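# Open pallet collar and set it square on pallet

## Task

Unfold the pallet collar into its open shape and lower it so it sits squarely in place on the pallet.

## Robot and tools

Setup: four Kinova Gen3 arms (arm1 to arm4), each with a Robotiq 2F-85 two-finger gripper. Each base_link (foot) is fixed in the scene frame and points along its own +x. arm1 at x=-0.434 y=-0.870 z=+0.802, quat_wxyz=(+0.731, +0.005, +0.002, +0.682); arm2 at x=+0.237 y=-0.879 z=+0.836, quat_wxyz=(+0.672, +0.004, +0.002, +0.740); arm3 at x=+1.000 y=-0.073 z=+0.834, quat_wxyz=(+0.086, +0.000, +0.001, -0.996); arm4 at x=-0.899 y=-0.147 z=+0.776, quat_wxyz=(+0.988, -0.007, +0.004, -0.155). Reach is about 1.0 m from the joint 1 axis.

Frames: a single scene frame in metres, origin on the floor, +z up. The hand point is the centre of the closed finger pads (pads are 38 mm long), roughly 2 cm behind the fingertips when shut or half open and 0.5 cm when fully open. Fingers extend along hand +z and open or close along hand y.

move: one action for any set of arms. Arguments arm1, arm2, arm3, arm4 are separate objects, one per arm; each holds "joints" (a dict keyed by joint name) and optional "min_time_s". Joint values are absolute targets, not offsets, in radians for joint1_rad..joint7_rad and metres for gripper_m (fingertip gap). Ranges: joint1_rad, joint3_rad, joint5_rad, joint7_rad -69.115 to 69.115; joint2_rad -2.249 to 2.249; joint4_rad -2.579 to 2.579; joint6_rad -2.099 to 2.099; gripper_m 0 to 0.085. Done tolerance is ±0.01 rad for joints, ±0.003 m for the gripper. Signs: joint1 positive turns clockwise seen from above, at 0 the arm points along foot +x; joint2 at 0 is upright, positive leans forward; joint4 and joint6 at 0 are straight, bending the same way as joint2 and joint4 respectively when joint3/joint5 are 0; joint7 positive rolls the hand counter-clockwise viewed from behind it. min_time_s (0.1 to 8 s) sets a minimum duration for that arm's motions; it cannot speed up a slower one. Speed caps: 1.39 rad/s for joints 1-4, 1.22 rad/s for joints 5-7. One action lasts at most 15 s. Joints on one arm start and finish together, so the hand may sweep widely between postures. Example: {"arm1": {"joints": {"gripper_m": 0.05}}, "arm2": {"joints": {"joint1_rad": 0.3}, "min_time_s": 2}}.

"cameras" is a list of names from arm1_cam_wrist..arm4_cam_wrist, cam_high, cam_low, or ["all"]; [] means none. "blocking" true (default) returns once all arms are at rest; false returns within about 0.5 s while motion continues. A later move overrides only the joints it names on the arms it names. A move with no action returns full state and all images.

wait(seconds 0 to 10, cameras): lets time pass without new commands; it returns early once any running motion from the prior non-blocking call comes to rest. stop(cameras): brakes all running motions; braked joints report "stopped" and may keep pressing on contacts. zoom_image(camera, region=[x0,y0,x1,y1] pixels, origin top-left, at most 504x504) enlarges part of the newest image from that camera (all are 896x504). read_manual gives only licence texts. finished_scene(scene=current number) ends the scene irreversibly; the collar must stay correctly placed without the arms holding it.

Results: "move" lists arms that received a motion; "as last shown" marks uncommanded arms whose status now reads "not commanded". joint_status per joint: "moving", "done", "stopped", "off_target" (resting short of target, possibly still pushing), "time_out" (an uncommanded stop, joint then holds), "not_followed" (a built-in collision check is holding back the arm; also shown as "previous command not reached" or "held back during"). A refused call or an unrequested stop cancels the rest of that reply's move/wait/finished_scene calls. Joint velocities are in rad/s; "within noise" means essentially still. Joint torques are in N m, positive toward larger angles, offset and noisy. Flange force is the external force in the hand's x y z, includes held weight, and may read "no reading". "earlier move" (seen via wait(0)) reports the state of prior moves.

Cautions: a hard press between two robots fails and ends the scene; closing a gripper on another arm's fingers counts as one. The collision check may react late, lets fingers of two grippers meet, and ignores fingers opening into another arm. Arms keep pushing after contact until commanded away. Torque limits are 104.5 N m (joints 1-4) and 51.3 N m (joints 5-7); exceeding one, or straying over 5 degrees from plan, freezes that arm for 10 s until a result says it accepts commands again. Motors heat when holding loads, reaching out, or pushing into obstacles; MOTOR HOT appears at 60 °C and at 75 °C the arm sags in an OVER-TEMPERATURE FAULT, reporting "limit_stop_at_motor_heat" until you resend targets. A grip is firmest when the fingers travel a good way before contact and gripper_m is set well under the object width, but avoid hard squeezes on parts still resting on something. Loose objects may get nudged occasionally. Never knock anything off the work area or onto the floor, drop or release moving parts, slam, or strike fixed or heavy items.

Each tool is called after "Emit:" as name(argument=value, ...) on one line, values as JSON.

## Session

Emit:
move(cameras=["all"])

Emit:
zoom_image(camera="cam_high", region=[330, 90, 630, 390])

Emit:
zoom_image(camera="cam_low", region=[60, 150, 560, 430])

Scene clock: 0.00 s.
Joint torques (N m): no reading
Motor temperatures (°C): arm1=[29 34 30 35 42 38 39] | arm2=[30 33 30 38 35 40 39] | arm3=[30 34 31 32 34 42 42] | arm4=[33 38 30 32 37 39 43]
Flange force (N): no reading
Joint velocities: within noise
arm1.joint_positions: joint1_rad=-0.367 joint2_rad=-0.377 joint3_rad=-0.057 joint4_rad=+1.429 joint5_rad=-0.042 joint6_rad=+1.959 joint7_rad=+1.590 gripper_m=+0.085
arm1.joint_status: not commanded
arm1.hand: x=-0.4765 y=-0.7218 z=+1.3267 quat_wxyz=(-0.030, +0.829, -0.555, -0.063) (m; scene frame)
arm2.joint_positions: joint1_rad=+0.431 joint2_rad=-0.325 joint3_rad=-0.121 joint4_rad=+1.564 joint5_rad=-0.059 joint6_rad=+2.061 joint7_rad=+1.315 gripper_m=+0.085
arm2.joint_status: not commanded
arm2.hand: x=+0.2662 y=-0.7709 z=+1.3148 quat_wxyz=(+0.064, +0.528, -0.845, +0.049) (m; scene frame)
arm3.joint_positions: joint1_rad=+0.096 joint2_rad=-0.467 joint3_rad=-0.112 joint4_rad=+1.431 joint5_rad=-0.009 joint6_rad=+1.934 joint7_rad=+1.197 gripper_m=+0.085
arm3.joint_status: not commanded
arm3.hand: x=+0.8569 y=-0.0903 z=+1.3719 quat_wxyz=(-0.012, -0.988, +0.093, +0.121) (m; scene frame)
arm4.joint_positions: joint1_rad=-0.491 joint2_rad=-0.360 joint3_rad=-0.101 joint4_rad=+1.548 joint5_rad=-0.046 joint6_rad=+1.971 joint7_rad=+1.689 gripper_m=+0.085
arm4.joint_status: not commanded
arm4.hand: x=-0.7613 y=-0.1078 z=+1.2588 quat_wxyz=(+0.016, +0.203, -0.979, +0.002) (m; scene frame)
pictures: arm1_cam_wrist, arm2_cam_wrist, arm3_cam_wrist, arm4_cam_wrist, cam_high, cam_low

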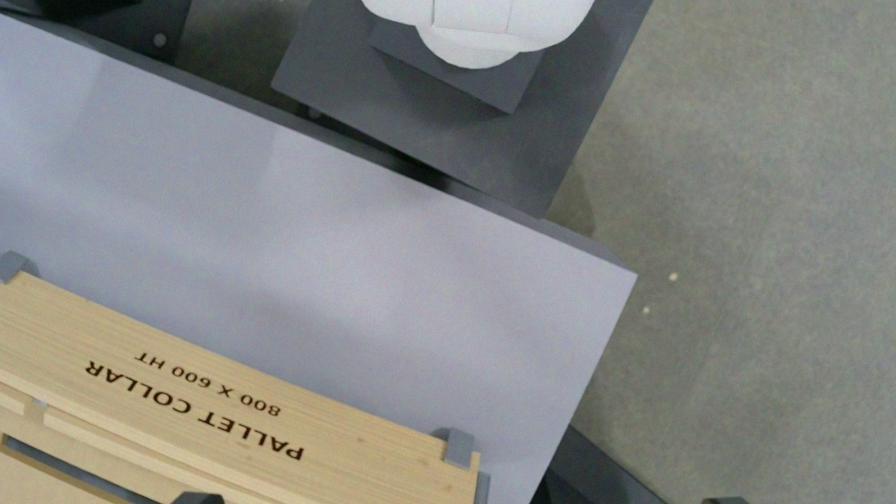

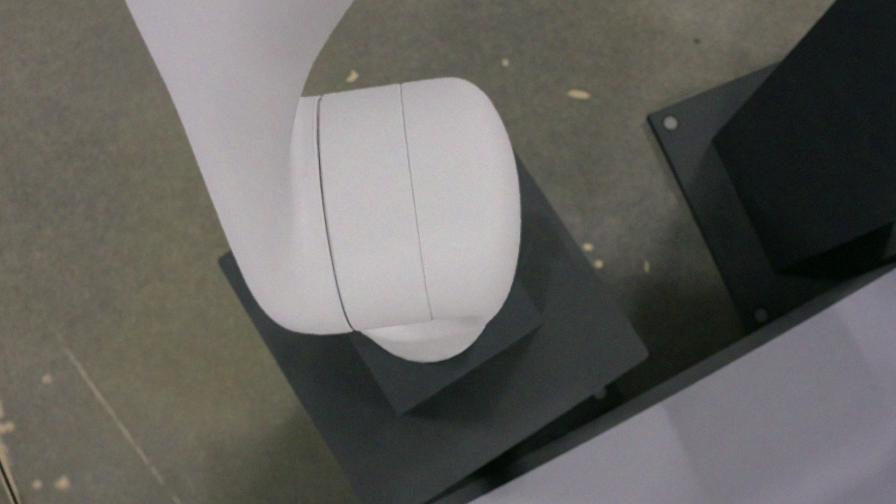

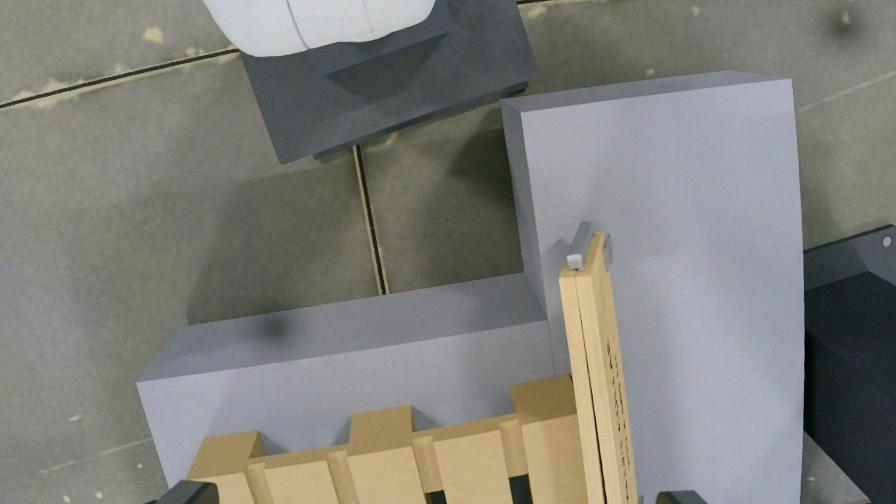

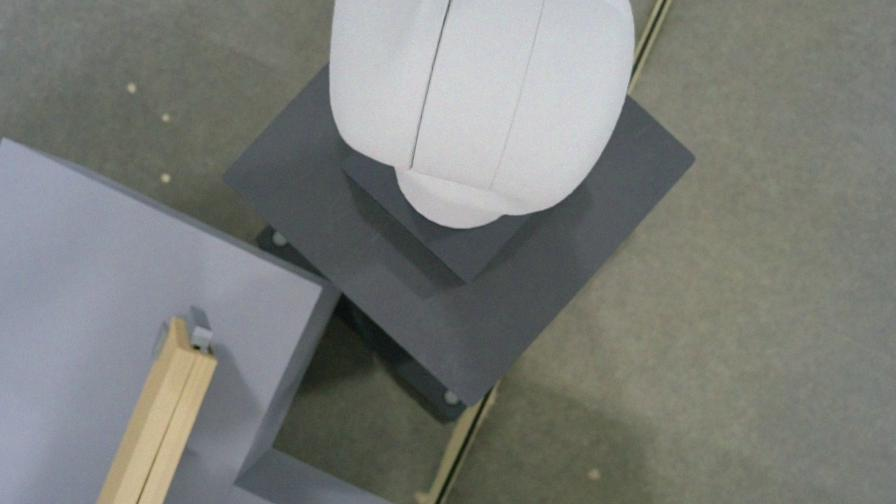

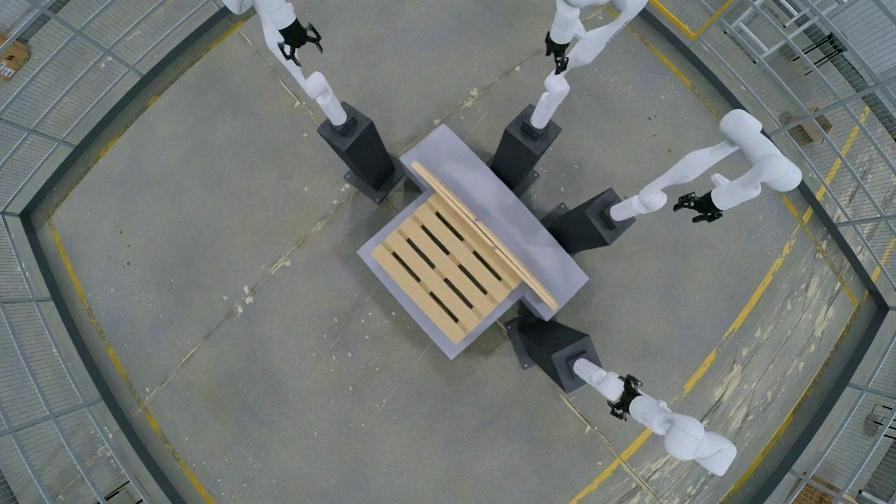

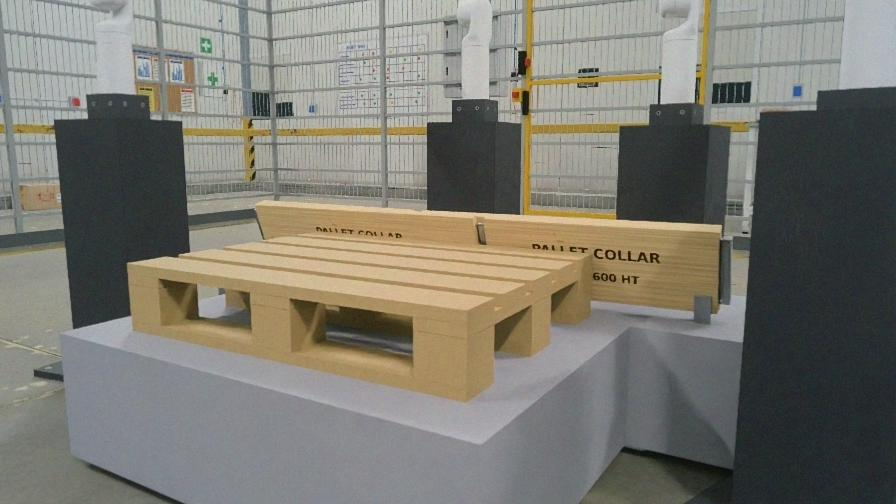

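Scaled by 1.680 from the camera's image (finer frame: 1280x720).

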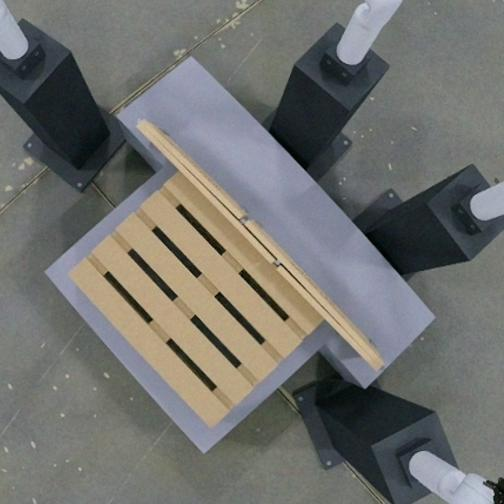

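Scaled by 1.008 from the camera's image (finer frame: 1280x720).

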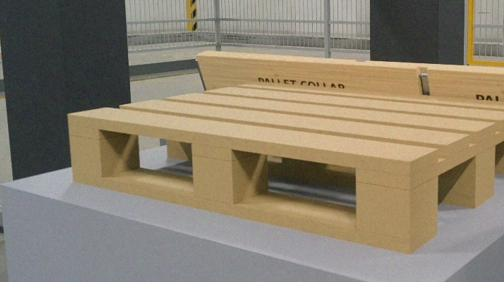

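Emit:
move(arm3={"joints":{"joint1_rad":-0.344,"joint2_rad":0.9144,"joint3_rad":0,"joint4_rad":1.6554,"joint5_rad":0,"joint6_rad":0.5718,"joint7_rad":1.0545},"min_time_s":3}, arm4={"joints":{"joint1_rad":0.1952,"joint2_rad":0.592,"joint3_rad":0,"joint4_rad":2.2326,"joint5_rad":0,"joint6_rad":0.317,"joint7_rad":2.077},"min_time_s":3}, cameras=["arm3_cam_wrist","arm4_cam_wrist","cam_low","cam_high"])

Scene clock: 33.70 s.
Joint torques (N m): arm1=[0.28 -1.86 0.16 -8.61 0.08 -0.44 -0.25] | arm2=[-0.38 -2.82 0.2 -10.06 -0.12 0.4 -0.16] | arm3=[1 -22.12 -0.63 -4.14 0.02 0.43 0.45] | arm4=[0.57 -14.53 0.93 -2.08 -0.06 0.14 -0.15]
Motor temperatures (°C): arm1=[29 34 30 35 42 38 39] | arm2=[30 33 30 38 35 40 39] | arm3=[30 34 31 32 34 42 42] | arm4=[33 38 30 32 37 39 43]
Flange force (N): arm1=[-2.0 -0.4 0.7] | arm2=[-1.4 -0.5 6.7] | arm3=[-1.3 4.2 3.1] | arm4=[-2.3 -0.9 1.4]
move: arm3 done; arm4 done
Joint velocities: within noise
arm1, arm2: as last shown
arm3.joint_positions: joint1_rad=-0.344 joint2_rad=+0.914 joint3_rad=+0.000 joint4_rad=+1.655 joint5_rad=+0.000 joint6_rad=+0.572 joint7_rad=+1.054 gripper_m=+0.085
arm3.joint_status: all done
arm3.hand: x=+0.5498 y=-0.2999 z=+0.7995 quat_wxyz=(+0.001, -1.000, +0.000, +0.000)
arm4.joint_positions: joint1_rad=+0.195 joint2_rad=+0.592 joint3_rad=+0.000 joint4_rad=+2.233 joint5_rad=+0.000 joint6_rad=+0.317 joint7_rad=+2.077 gripper_m=+0.085
arm4.joint_status: all done
arm4.hand: x=-0.6201 y=-0.3296 z=+0.7993 quat_wxyz=(+0.005, +0.000, -1.000, +0.006)
pictures: arm3_cam_wrist, arm4_cam_wrist, cam_high, cam_low

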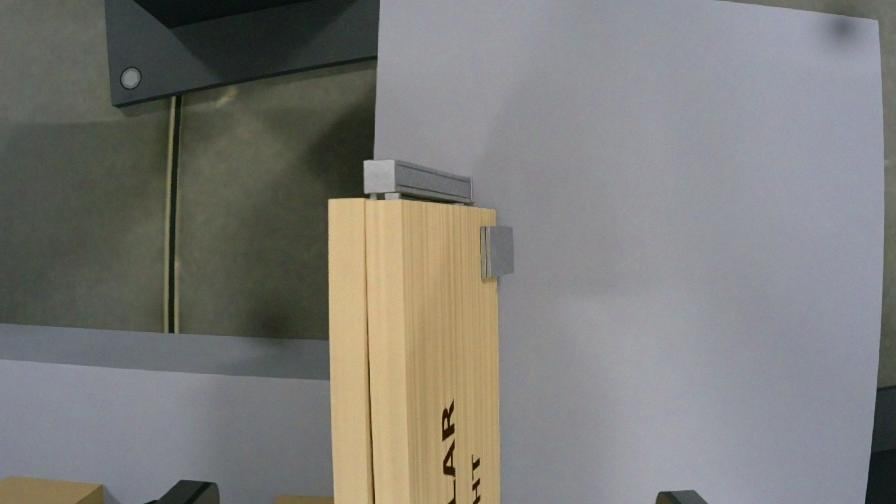

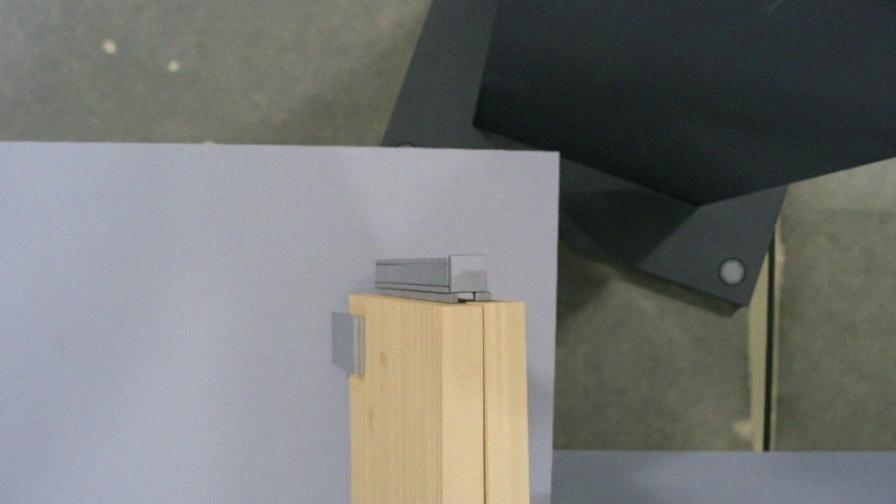

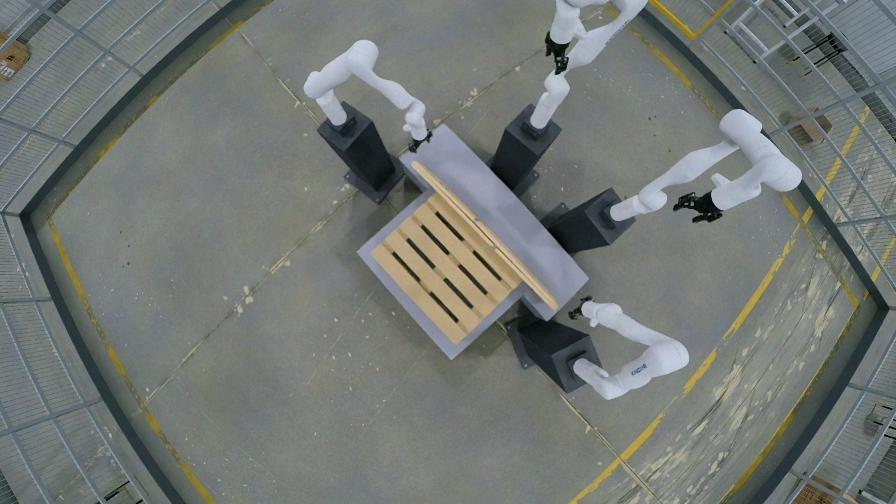

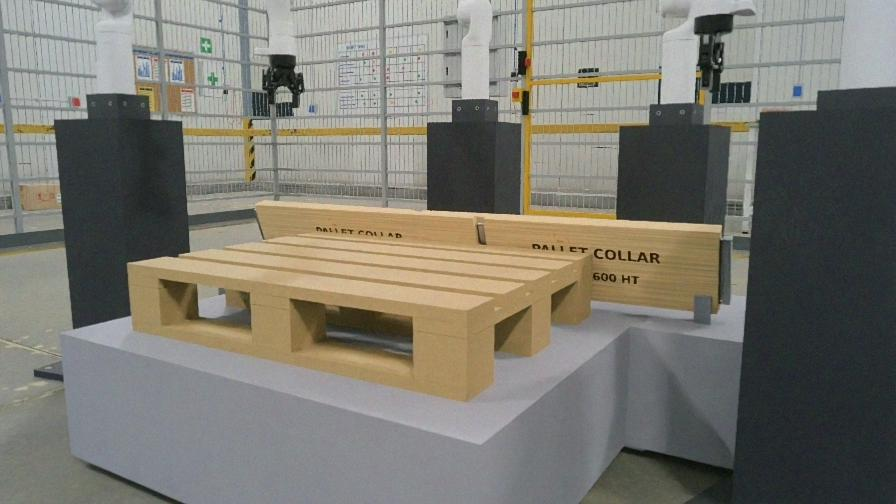

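Emit:
move(arm3={"joints":{"joint1_rad":-0.2997,"joint2_rad":1.4570,"joint4_rad":1.4452,"joint6_rad":0.2394,"joint7_rad":1.1158},"min_time_s":3}, arm4={"joints":{"joint1_rad":0.1355,"joint2_rad":1.3245,"joint4_rad":2.0972,"joint6_rad":-0.2801,"joint7_rad":2.0375},"min_time_s":3}, cameras=["arm3_cam_wrist","arm4_cam_wrist","cam_low"])

Scene clock: 78.97 s.
Joint torques (N m): arm1=[0.2 -1.94 0.21 -8.65 0.11 -0.44 -0.29] | arm2=[-0.38 -2.81 0.25 -10.13 -0.12 0.39 -0.18] | arm3=[0.96 -23.46 -0.54 -1.49 0.04 0.43 0.46] | arm4=[0.59 -17.51 1.12 3.08 -0.12 0.11 -0.16]
Motor temperatures (°C): arm1=[29 34 30 35 42 38 39] | arm2=[30 33 30 38 35 40 39] | arm3=[30 34 31 32 34 42 42] | arm4=[33 38 30 32 37 39 43]
Flange force (N): arm1=[-2.1 -0.3 0.7] | arm2=[-1.3 -0.5 7.0] | arm3=[-0.2 3.3 4.0] | arm4=[-1.1 0.2 2.2]
move: arm3 done; arm4 done
Joint velocities: within noise
arm1, arm2: as last shown
arm3.joint_positions: joint1_rad=-0.300 joint2_rad=+1.457 joint3_rad=+0.000 joint4_rad=+1.445 joint5_rad=+0.000 joint6_rad=+0.239 joint7_rad=+1.116 gripper_m=+0.085
arm3.joint_status: all done
arm3.hand: x=+0.5500 y=-0.2743 z=+0.5496 quat_wxyz=(+0.001, -1.000, -0.008, +0.000)
arm4.joint_positions: joint1_rad=+0.135 joint2_rad=+1.324 joint3_rad=+0.000 joint4_rad=+2.097 joint5_rad=+0.000 joint6_rad=-0.280 joint7_rad=+2.038 gripper_m=+0.085
arm4.joint_status: all done
arm4.hand: x=-0.6226 y=-0.3107 z=+0.5491 quat_wxyz=(+0.005, +0.010, -1.000, +0.006)

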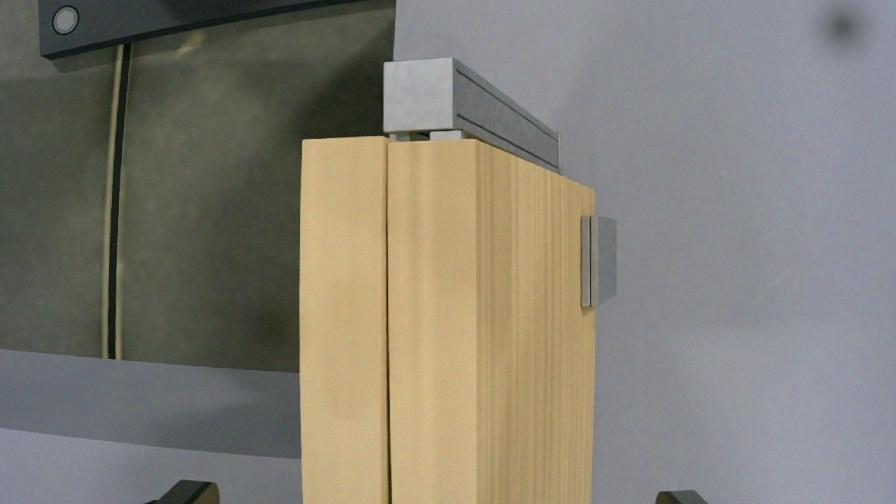

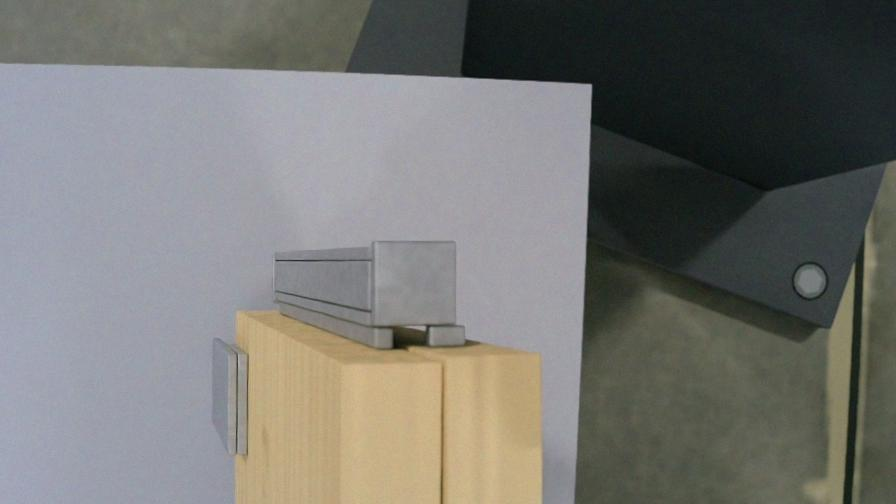

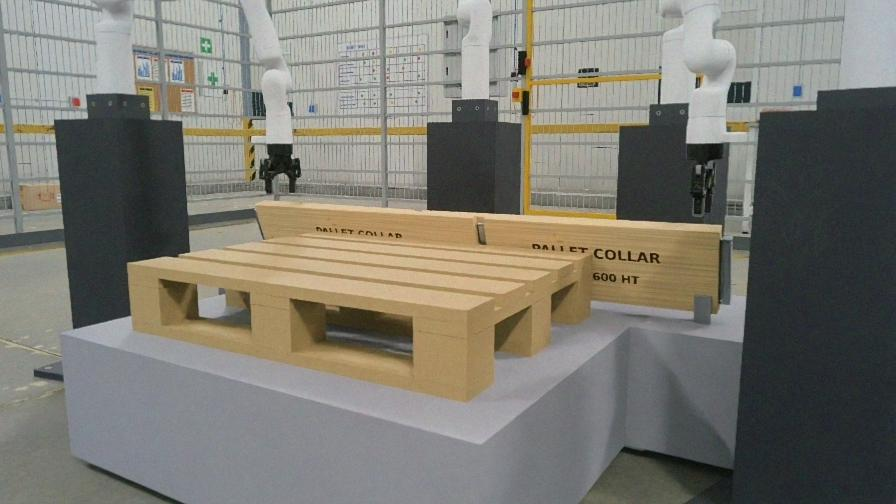

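Emit:
move(arm3={"joints":{"joint2_rad":1.6344,"joint4_rad":1.2739,"joint6_rad":0.2333},"min_time_s":2.5}, arm4={"joints":{"joint1_rad":0.1465,"joint2_rad":1.5106,"joint4_rad":1.9366,"joint6_rad":-0.3056,"joint7_rad":2.0485},"min_time_s":2.5}, cameras=["arm3_cam_wrist","arm4_cam_wrist","cam_low"])

Scene clock: 101.53 s.
Joint torques (N m): arm1=[0.23 -1.8 0.21 -8.64 0.13 -0.44 -0.21] | arm2=[-0.36 -2.81 0.28 -10.11 -0.13 0.35 -0.16] | arm3=[0.99 -23.49 -0.5 -1.48 0.03 0.45 0.44] | arm4=[0.59 -17.88 1.23 3.26 -0.11 0.13 -0.18]
Motor temperatures (°C): arm1=[29 34 30 35 42 38 39] | arm2=[30 32 30 38 35 40 39] | arm3=[30 34 31 32 34 42 42] | arm4=[33 38 30 32 37 39 43]
Flange force (N): arm1=[-1.8 -0.1 0.8] | arm2=[-1.2 -0.3 6.7] | arm3=[0.0 3.2 4.2] | arm4=[-0.9 0.3 2.2]
move: arm3 done; arm4 done
Joint velocities: within noise
arm1, arm2: as last shown
arm3.joint_positions: joint1_rad=-0.300 joint2_rad=+1.634 joint3_rad=+0.000 joint4_rad=+1.274 joint5_rad=+0.000 joint6_rad=+0.233 joint7_rad=+1.116 gripper_m=+0.085
arm3.joint_status: all done
arm3.hand: x=+0.5501 y=-0.2741 z=+0.4746 quat_wxyz=(+0.001, -1.000, -0.008, +0.000)
arm4.joint_positions: joint1_rad=+0.147 joint2_rad=+1.511 joint3_rad=+0.000 joint4_rad=+1.937 joint5_rad=+0.000 joint6_rad=-0.306 joint7_rad=+2.049 gripper_m=+0.085
arm4.joint_status: all done
arm4.hand: x=-0.6213 y=-0.3166 z=+0.4742 quat_wxyz=(+0.005, +0.010, -1.000, +0.006)

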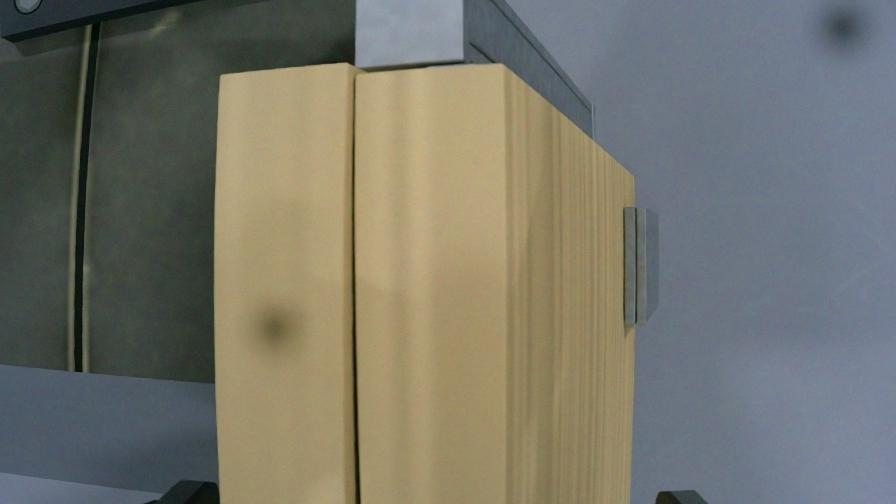

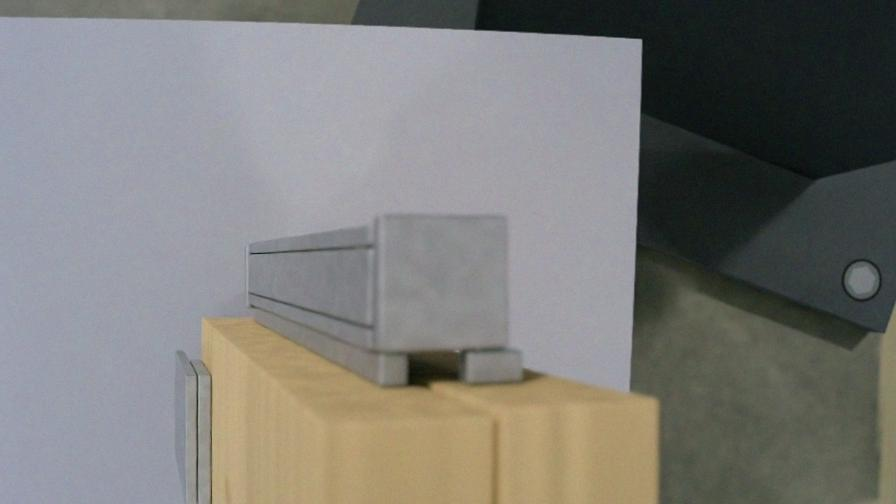

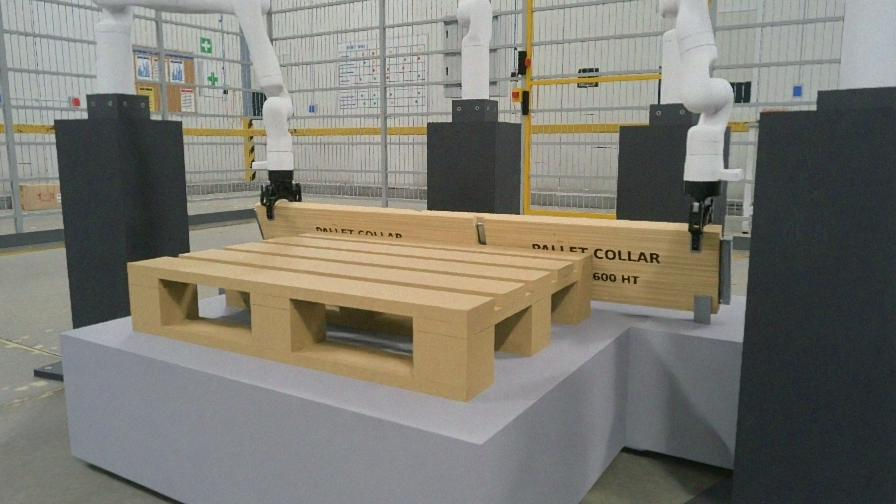

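Emit:
move(arm3={"joints":{"gripper_m":0.058}}, arm4={"joints":{"gripper_m":0.058}})

Emit:
move(arm3={"joints":{"joint1_rad":-0.4013,"joint2_rad":1.6269,"joint4_rad":1.1999,"joint6_rad":0.3148,"joint7_rad":1.0142},"min_time_s":3}, arm4={"joints":{"joint1_rad":0.2904,"joint2_rad":1.4650,"joint4_rad":1.8637,"joint6_rad":-0.1871,"joint7_rad":2.1924},"min_time_s":3}, cameras=["arm3_cam_wrist","arm4_cam_wrist","cam_low","cam_high"])

Scene clock: 124.33 s.
Joint torques (N m): arm1=[0.22 -1.87 0.18 -8.59 0.15 -0.41 -0.3] | arm2=[-0.4 -2.83 0.24 -10.13 -0.13 0.38 -0.2] | arm3=[-2.06 -17.29 -2.93 -5.04 -0.04 -1.81 0.47] | arm4=[-3.75 -10.12 -8.11 3.64 1.48 1.51 -0.19]
Motor temperatures (°C): arm1=[29 34 30 35 42 38 39] | arm2=[30 32 30 38 35 40 39] | arm3=[30 34 31 32 34 42 42] | arm4=[33 38 30 32 37 39 43]
Flange force (N): arm1=[-2.0 -0.4 0.7] | arm2=[-1.3 -0.5 6.9] | arm3=[6.5 -6.2 -19.7] | arm4=[3.2 -12.7 -15.5]
move: arm3 done; arm4 done
Joint velocities: within noise
arm1, arm2: as last shown
arm3.joint_positions: joint1_rad=-0.300 joint2_rad=+1.634 joint3_rad=+0.000 joint4_rad=+1.274 joint5_rad=+0.000 joint6_rad=+0.233 joint7_rad=+1.116 gripper_m=+0.058
arm3.joint_status: all done
arm3.hand: x=+0.5501 y=-0.2741 z=+0.4746 quat_wxyz=(+0.001, -1.000, -0.008, +0.000)
arm4.joint_positions: joint1_rad=+0.147 joint2_rad=+1.511 joint3_rad=+0.000 joint4_rad=+1.937 joint5_rad=+0.000 joint6_rad=-0.306 joint7_rad=+2.049 gripper_m=+0.058
arm4.joint_status: all done
arm4.hand: x=-0.6213 y=-0.3166 z=+0.4742 quat_wxyz=(+0.005, +0.010, -1.000, +0.006)
pictures: none

Scene clock: 127.63 s.
Joint torques (N m): arm1=[0.29 -1.88 0.19 -8.57 0.12 -0.46 -0.24] | arm2=[-0.36 -2.8 0.21 -10.1 -0.15 0.38 -0.17] | arm3=[0.96 -24.23 -0.53 -2.16 0.03 0.42 0.46] | arm4=[0.62 -18.85 1.13 2.17 -0.1 0.11 -0.14]
Motor temperatures (°C): arm1=[29 34 30 35 42 38 39] | arm2=[30 32 30 38 35 40 39] | arm3=[30 34 31 32 34 42 42] | arm4=[33 38 30 32 37 39 43]
Flange force (N): arm1=[-2.1 -0.2 0.4] | arm2=[-1.3 -0.6 6.8] | arm3=[-0.2 3.5 4.3] | arm4=[-1.1 0.0 2.1]
move: arm3 done; arm4 done
Joint velocities: within noise
arm1, arm2: as last shown
arm3.joint_positions: joint1_rad=-0.401 joint2_rad=+1.627 joint3_rad=+0.000 joint4_rad=+1.200 joint5_rad=+0.000 joint6_rad=+0.315 joint7_rad=+1.014 gripper_m=+0.058
arm3.joint_status: all done
arm3.hand: x=+0.5520 y=-0.3322 z=+0.4845 quat_wxyz=(+0.001, -1.000, -0.008, +0.000)
arm4.joint_positions: joint1_rad=+0.290 joint2_rad=+1.465 joint3_rad=+0.000 joint4_rad=+1.864 joint5_rad=+0.000 joint6_rad=-0.187 joint7_rad=+2.192 gripper_m=+0.058
arm4.joint_status: all done
arm4.hand: x=-0.6195 y=-0.3745 z=+0.4849 quat_wxyz=(+0.005, +0.010, -1.000, +0.006)
pictures: arm3_cam_wrist, arm4_cam_wrist, cam_high, cam_low

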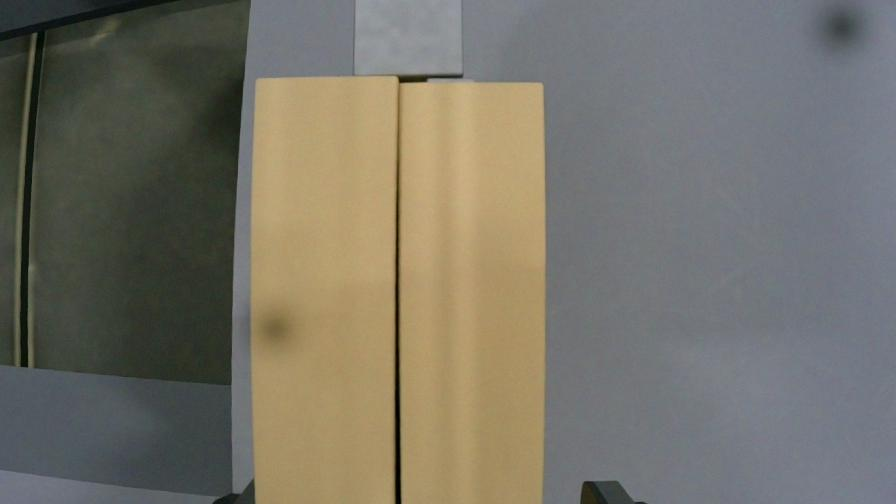

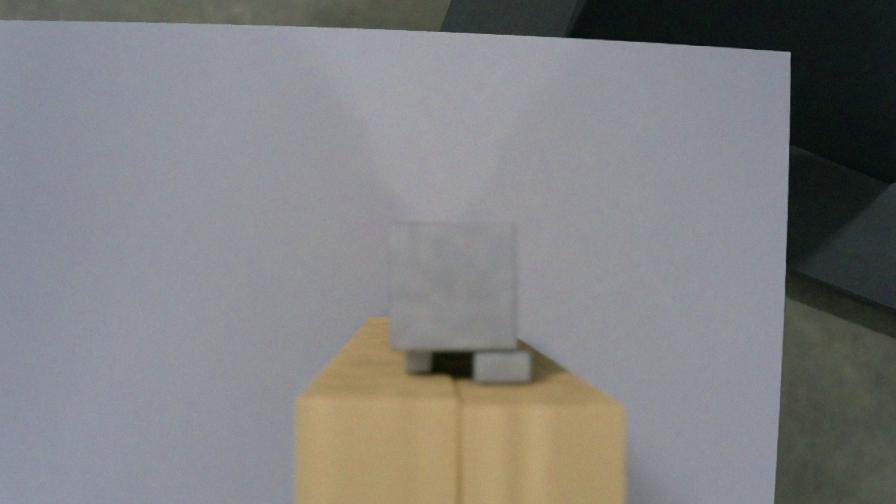

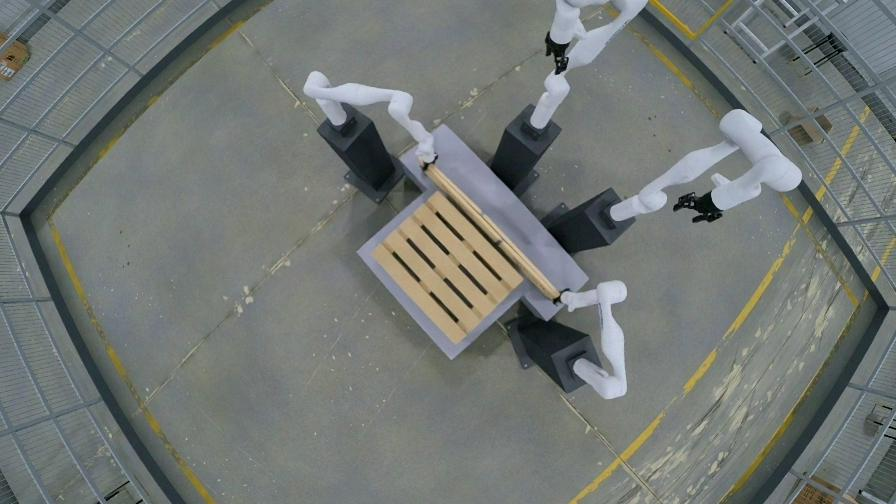

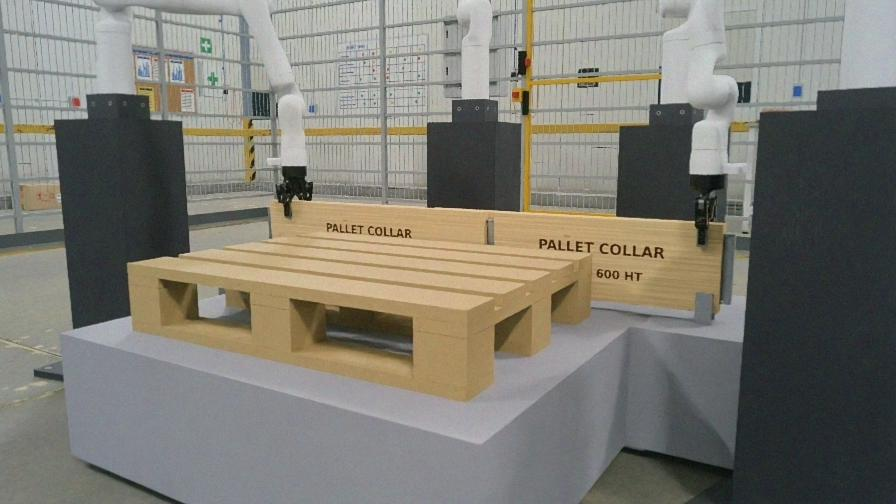

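Emit:
move(arm3={"joints":{"gripper_m":0.075}})

Emit:
move(arm3={"joints":{"joint2_rad":1.4272,"joint4_rad":1.3874,"joint6_rad":0.3270},"min_time_s":2})

Emit:
move(arm3={"joints":{"joint1_rad":-0.5107,"joint2_rad":1.3881,"joint4_rad":1.6979,"joint6_rad":0.0556,"joint7_rad":0.9048,"gripper_m":0.05},"min_time_s":2}, cameras=["arm3_cam_wrist","arm4_cam_wrist","cam_low"])

Scene clock: 172.80 s.
Joint torques (N m): arm1=[0.23 -1.84 0.18 -8.53 0.12 -0.45 -0.27] | arm2=[-0.31 -2.81 0.22 -10.14 -0.13 0.38 -0.17] | arm3=[0.97 -24.24 -0.54 -2.14 0.05 0.46 0.45] | arm4=[0.63 -18.73 1.19 2.17 -0.09 0.11 -0.16]
Motor temperatures (°C): arm1=[29 34 30 35 42 38 39] | arm2=[30 32 30 38 35 40 39] | arm3=[30 36 31 32 34 42 42] | arm4=[33 39 30 32 37 39 43]
Flange force (N): arm1=[-2.1 -0.3 0.3] | arm2=[-1.3 -0.5 6.9] | arm3=[-0.2 3.5 4.4] | arm4=[-1.2 0.0 1.8]
move: arm3 done
Joint velocities: within noise
arm1, arm2, arm4: as last shown
arm3.joint_positions: joint1_rad=-0.401 joint2_rad=+1.627 joint3_rad=+0.000 joint4_rad=+1.200 joint5_rad=+0.000 joint6_rad=+0.315 joint7_rad=+1.014 gripper_m=+0.075
arm3.joint_status: all done
arm3.hand: x=+0.5520 y=-0.3322 z=+0.4845 quat_wxyz=(+0.001, -1.000, -0.008, +0.000)
pictures: none

Scene clock: 175.07 s.
Joint torques (N m): arm1=[0.22 -1.84 0.14 -8.59 0.1 -0.45 -0.23] | arm2=[-0.38 -2.77 0.2 -10.09 -0.16 0.37 -0.17] | arm3=[0.95 -24.14 -0.56 -2.24 0.03 0.45 0.45] | arm4=[0.62 -18.76 1.2 2.18 -0.08 0.14 -0.17]
Motor temperatures (°C): arm1=[29 34 30 35 42 38 39] | arm2=[30 32 30 38 35 40 39] | arm3=[30 36 31 32 34 42 42] | arm4=[33 39 30 32 37 39 43]
Flange force (N): arm1=[-2.0 -0.4 0.5] | arm2=[-1.2 -0.7 6.8] | arm3=[-0.2 3.4 3.9] | arm4=[-1.1 0.0 1.9]
move: arm3 done
Joint velocities: within noise
arm1, arm2, arm4: as last shown
arm3.joint_positions: joint1_rad=-0.401 joint2_rad=+1.427 joint3_rad=+0.000 joint4_rad=+1.387 joint5_rad=+0.000 joint6_rad=+0.327 joint7_rad=+1.014 gripper_m=+0.075
arm3.joint_status: all done
arm3.hand: x=+0.5520 y=-0.3324 z=+0.5696 quat_wxyz=(+0.001, -1.000, -0.008, +0.000)
pictures: none

Scene clock: 177.37 s.
Joint torques (N m): arm1=[0.25 -1.89 0.18 -8.58 0.1 -0.42 -0.25] | arm2=[-0.36 -2.79 0.23 -10.14 -0.13 0.36 -0.16] | arm3=[0.98 -21.56 -0.57 0.04 0.04 0.44 0.46] | arm4=[0.7 -18.82 1.11 2.29 -0.07 0.12 -0.15]
Motor temperatures (°C): arm1=[29 34 30 35 42 38 39] | arm2=[30 32 30 38 35 40 39] | arm3=[30 36 31 32 34 42 42] | arm4=[33 39 30 32 37 39 43]
Flange force (N): arm1=[-2.1 -0.3 0.6] | arm2=[-1.2 -0.5 6.9] | arm3=[1.5 2.7 3.7] | arm4=[-1.5 0.0 2.3]
move: arm3 done
Joint velocities: within noise
arm1.joint_positions: joint1_rad=-0.367 joint2_rad=-0.377 joint3_rad=-0.057 joint4_rad=+1.429 joint5_rad=-0.042 joint6_rad=+1.959 joint7_rad=+1.590 gripper_m=+0.085
arm1.joint_status: not commanded
arm1.hand: x=-0.4765 y=-0.7218 z=+1.3267 quat_wxyz=(-0.030, +0.829, -0.555, -0.063)
arm2.joint_positions: joint1_rad=+0.431 joint2_rad=-0.325 joint3_rad=-0.121 joint4_rad=+1.564 joint5_rad=-0.059 joint6_rad=+2.061 joint7_rad=+1.315 gripper_m=+0.085
arm2.joint_status: not commanded
arm2.hand: x=+0.2662 y=-0.7709 z=+1.3148 quat_wxyz=(+0.064, +0.528, -0.845, +0.049)
arm3.joint_positions: joint1_rad=-0.511 joint2_rad=+1.388 joint3_rad=+0.000 joint4_rad=+1.698 joint5_rad=+0.000 joint6_rad=+0.056 joint7_rad=+0.905 gripper_m=+0.050
arm3.joint_status: all done
arm3.hand: x=+0.6499 y=-0.3254 z=+0.5697 quat_wxyz=(+0.001, -1.000, -0.008, +0.000)
arm4: as last shown

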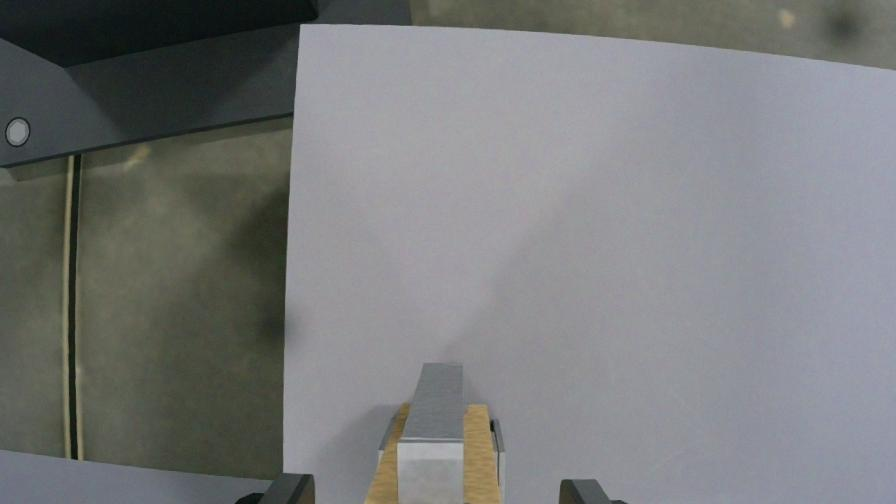

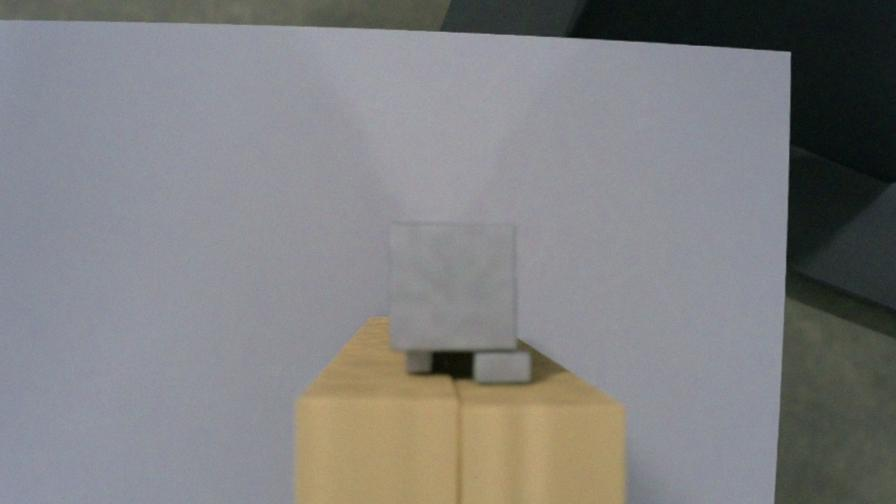

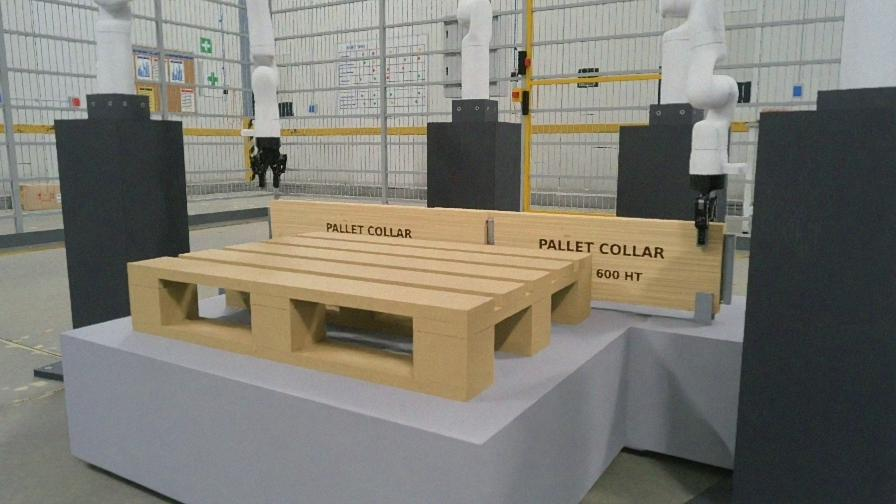

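Emit:
move(arm3={"joints":{"joint2_rad":1.6382,"joint4_rad":1.4673,"joint6_rad":0.0361},"min_time_s":2.5})

Emit:
move(arm3={"joints":{"gripper_m":0.012}}, cameras=["arm3_cam_wrist","cam_low"])

Scene clock: 189.90 s.
Joint torques (N m): arm1=[0.2 -1.88 0.19 -8.61 0.09 -0.48 -0.22] | arm2=[-0.34 -2.83 0.23 -10.09 -0.11 0.39 -0.19] | arm3=[0.95 -21.69 -0.55 0.19 0.04 0.42 0.46] | arm4=[0.62 -18.84 1.08 2.25 -0.07 0.09 -0.19]
Motor temperatures (°C): arm1=[29 34 30 35 42 38 39] | arm2=[30 32 30 38 35 40 39] | arm3=[30 36 31 32 34 42 42] | arm4=[33 39 30 32 37 39 43]
Flange force (N): arm1=[-2.0 -0.2 0.5] | arm2=[-1.4 -0.5 6.8] | arm3=[1.5 2.6 3.8] | arm4=[-1.3 -0.2 2.2]
move: arm3 done
Joint velocities: within noise
arm1, arm2, arm4: as last shown
arm3.joint_positions: joint1_rad=-0.511 joint2_rad=+1.638 joint3_rad=+0.000 joint4_rad=+1.467 joint5_rad=+0.000 joint6_rad=+0.036 joint7_rad=+0.905 gripper_m=+0.050
arm3.joint_status: all done
arm3.hand: x=+0.6500 y=-0.3251 z=+0.4646 quat_wxyz=(+0.001, -1.000, -0.008, +0.000)
pictures: none

Scene clock: 190.77 s.
Joint torques (N m): arm1=[0.23 -1.88 0.17 -8.6 0.08 -0.42 -0.27] | arm2=[-0.37 -2.81 0.24 -10.13 -0.14 0.38 -0.18] | arm3=[1.6 -22.4 0.5 1.5 -0.16 1.24 0.21] | arm4=[0.64 -18.79 1.16 2.22 -0.09 0.11 -0.19]
Motor temperatures (°C): arm1=[29 34 30 35 42 38 39] | arm2=[30 32 30 38 35 40 39] | arm3=[30 36 31 32 34 42 42] | arm4=[33 39 30 32 37 39 43]
Flange force (N): arm1=[-2.1 -0.4 0.6] | arm2=[-1.3 -0.5 6.9] | arm3=[0.7 4.3 8.7] | arm4=[-1.3 -0.1 2.0]
move: arm3 off_target
Joint velocities: within noise
arm1, arm2, arm4: as last shown
arm3.joint_positions: joint1_rad=-0.511 joint2_rad=+1.638 joint3_rad=+0.000 joint4_rad=+1.467 joint5_rad=+0.000 joint6_rad=+0.036 joint7_rad=+0.905 gripper_m=+0.017
arm3.joint_status: gripper_m off_target (ended at +0.017, target +0.012)
arm3.hand: x=+0.6500 y=-0.3251 z=+0.4646 quat_wxyz=(+0.001, -1.000, -0.008, +0.000)

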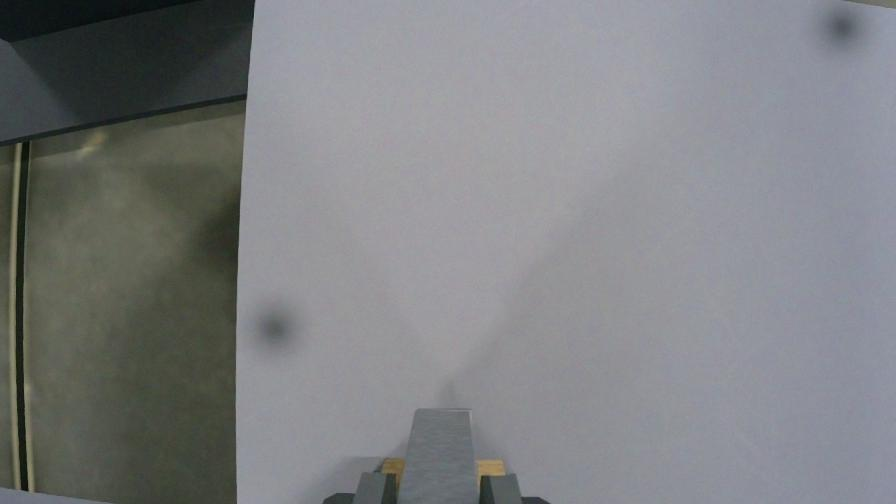

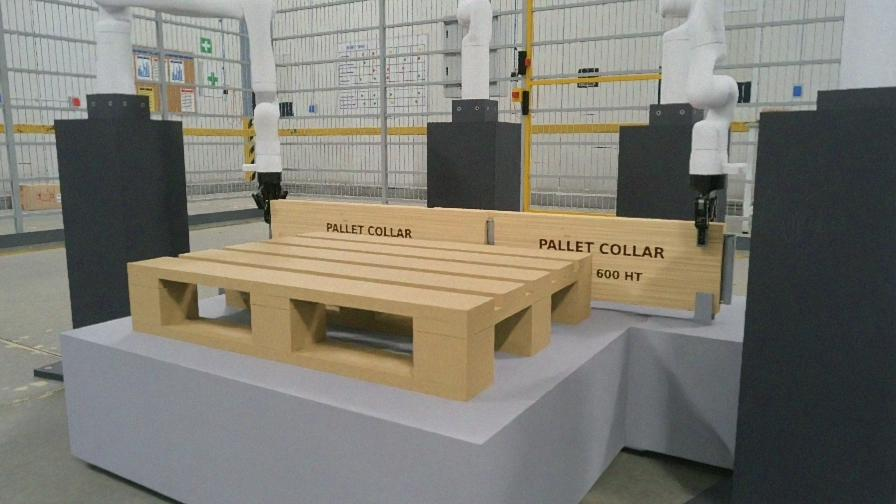

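Emit:
move(arm4={"joints":{"gripper_m":0.075}})

Emit:
move(arm4={"joints":{"joint2_rad":1.2508,"joint4_rad":2.0170,"joint6_rad":-0.1262},"min_time_s":2})

Emit:
move(arm4={"joints":{"joint1_rad":0.3817,"joint2_rad":1.2753,"joint4_rad":2.1467,"joint6_rad":-0.2804,"joint7_rad":2.2837,"gripper_m":0.05},"min_time_s":2}, cameras=["arm4_cam_wrist","cam_low"])

Scene clock: 206.43 s.
Joint torques (N m): arm1=[0.18 -1.89 0.2 -8.67 0.14 -0.42 -0.25] | arm2=[-0.38 -2.81 0.19 -10.08 -0.14 0.38 -0.19] | arm3=[1.55 -22.97 0.47 1.43 -0.16 1.25 0.22] | arm4=[0.65 -18.79 1.08 2.2 -0.1 0.12 -0.17]
Motor temperatures (°C): arm1=[29 34 30 35 42 38 39] | arm2=[30 32 30 38 35 40 39] | arm3=[30 36 31 32 34 42 42] | arm4=[33 39 30 32 37 39 43]
Flange force (N): arm1=[-2.0 -0.2 0.9] | arm2=[-1.4 -0.7 6.7] | arm3=[0.8 4.1 9.9] | arm4=[-1.2 0.0 2.0]
move: arm4 done
Joint velocities: within noise
arm1, arm2, arm3: as last shown
arm4.joint_positions: joint1_rad=+0.290 joint2_rad=+1.465 joint3_rad=+0.000 joint4_rad=+1.864 joint5_rad=+0.000 joint6_rad=-0.187 joint7_rad=+2.192 gripper_m=+0.075
arm4.joint_status: all done
arm4.hand: x=-0.6195 y=-0.3745 z=+0.4849 quat_wxyz=(+0.005, +0.010, -1.000, +0.006)
pictures: none

Scene clock: 208.73 s.
Joint torques (N m): arm1=[0.21 -1.88 0.15 -8.57 0.09 -0.47 -0.22] | arm2=[-0.41 -2.83 0.21 -10.12 -0.12 0.37 -0.18] | arm3=[1.56 -22.97 0.47 1.43 -0.16 1.22 0.22] | arm4=[0.58 -18.41 1.16 1.72 -0.09 0.11 -0.19]
Motor temperatures (°C): arm1=[29 34 30 35 42 38 39] | arm2=[30 32 30 38 35 40 39] | arm3=[30 36 31 32 34 42 42] | arm4=[33 39 30 32 37 39 43]
Flange force (N): arm1=[-2.1 -0.3 0.4] | arm2=[-1.3 -0.6 6.8] | arm3=[0.7 4.2 9.9] | arm4=[-1.4 -0.4 1.9]
move: arm4 done
Joint velocities: within noise
arm1, arm2, arm3: as last shown
arm4.joint_positions: joint1_rad=+0.290 joint2_rad=+1.251 joint3_rad=+0.000 joint4_rad=+2.017 joint5_rad=+0.000 joint6_rad=-0.126 joint7_rad=+2.192 gripper_m=+0.075
arm4.joint_status: all done
arm4.hand: x=-0.6188 y=-0.3734 z=+0.5698 quat_wxyz=(+0.005, +0.010, -1.000, +0.006)
pictures: none

Scene clock: 211.03 s.
Joint torques (N m): arm1=[0.18 -1.79 0.17 -8.54 0.11 -0.45 -0.25] | arm2=[-0.33 -2.79 0.26 -10.15 -0.18 0.39 -0.18] | arm3=[1.6 -22.95 0.47 1.45 -0.17 1.26 0.22] | arm4=[0.58 -17.26 1.12 2.98 -0.11 0.11 -0.17]
Motor temperatures (°C): arm1=[29 34 30 35 42 38 39] | arm2=[30 32 30 38 35 40 39] | arm3=[30 36 31 32 34 42 42] | arm4=[33 39 30 32 37 39 43]
Flange force (N): arm1=[-1.9 -0.3 0.4] | arm2=[-1.3 -0.6 7.0] | arm3=[0.8 4.2 9.9] | arm4=[-1.1 0.0 2.0]
move: arm4 done
Joint velocities: within noise
arm1, arm2, arm3: as last shown
arm4.joint_positions: joint1_rad=+0.382 joint2_rad=+1.275 joint3_rad=+0.000 joint4_rad=+2.147 joint5_rad=+0.000 joint6_rad=-0.280 joint7_rad=+2.284 gripper_m=+0.050
arm4.joint_status: all done
arm4.hand: x=-0.6745 y=-0.3699 z=+0.5703 quat_wxyz=(+0.005, +0.010, -1.000, +0.006)

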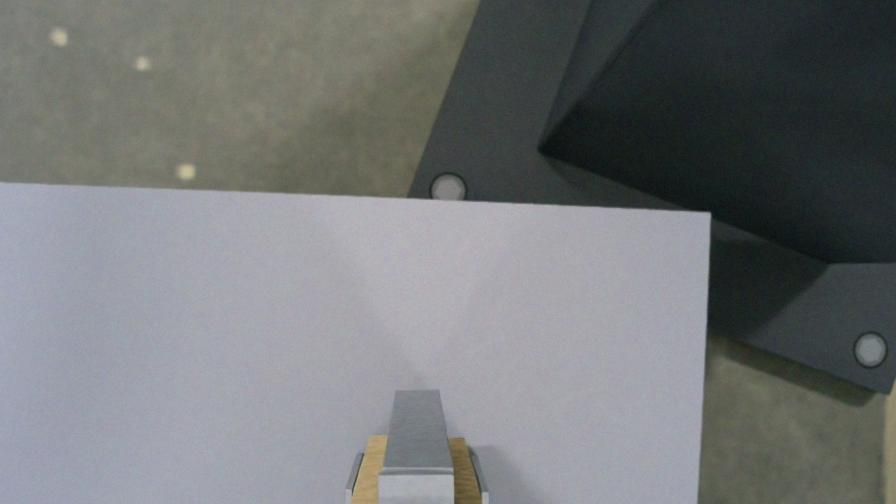

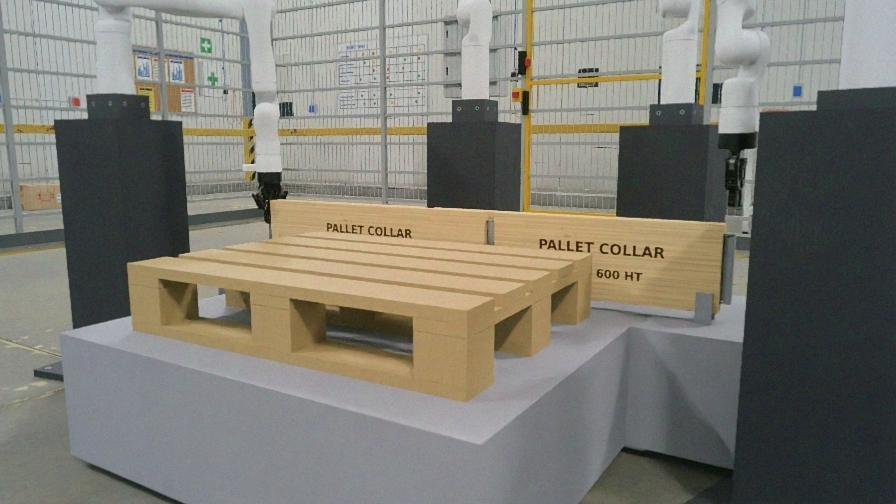

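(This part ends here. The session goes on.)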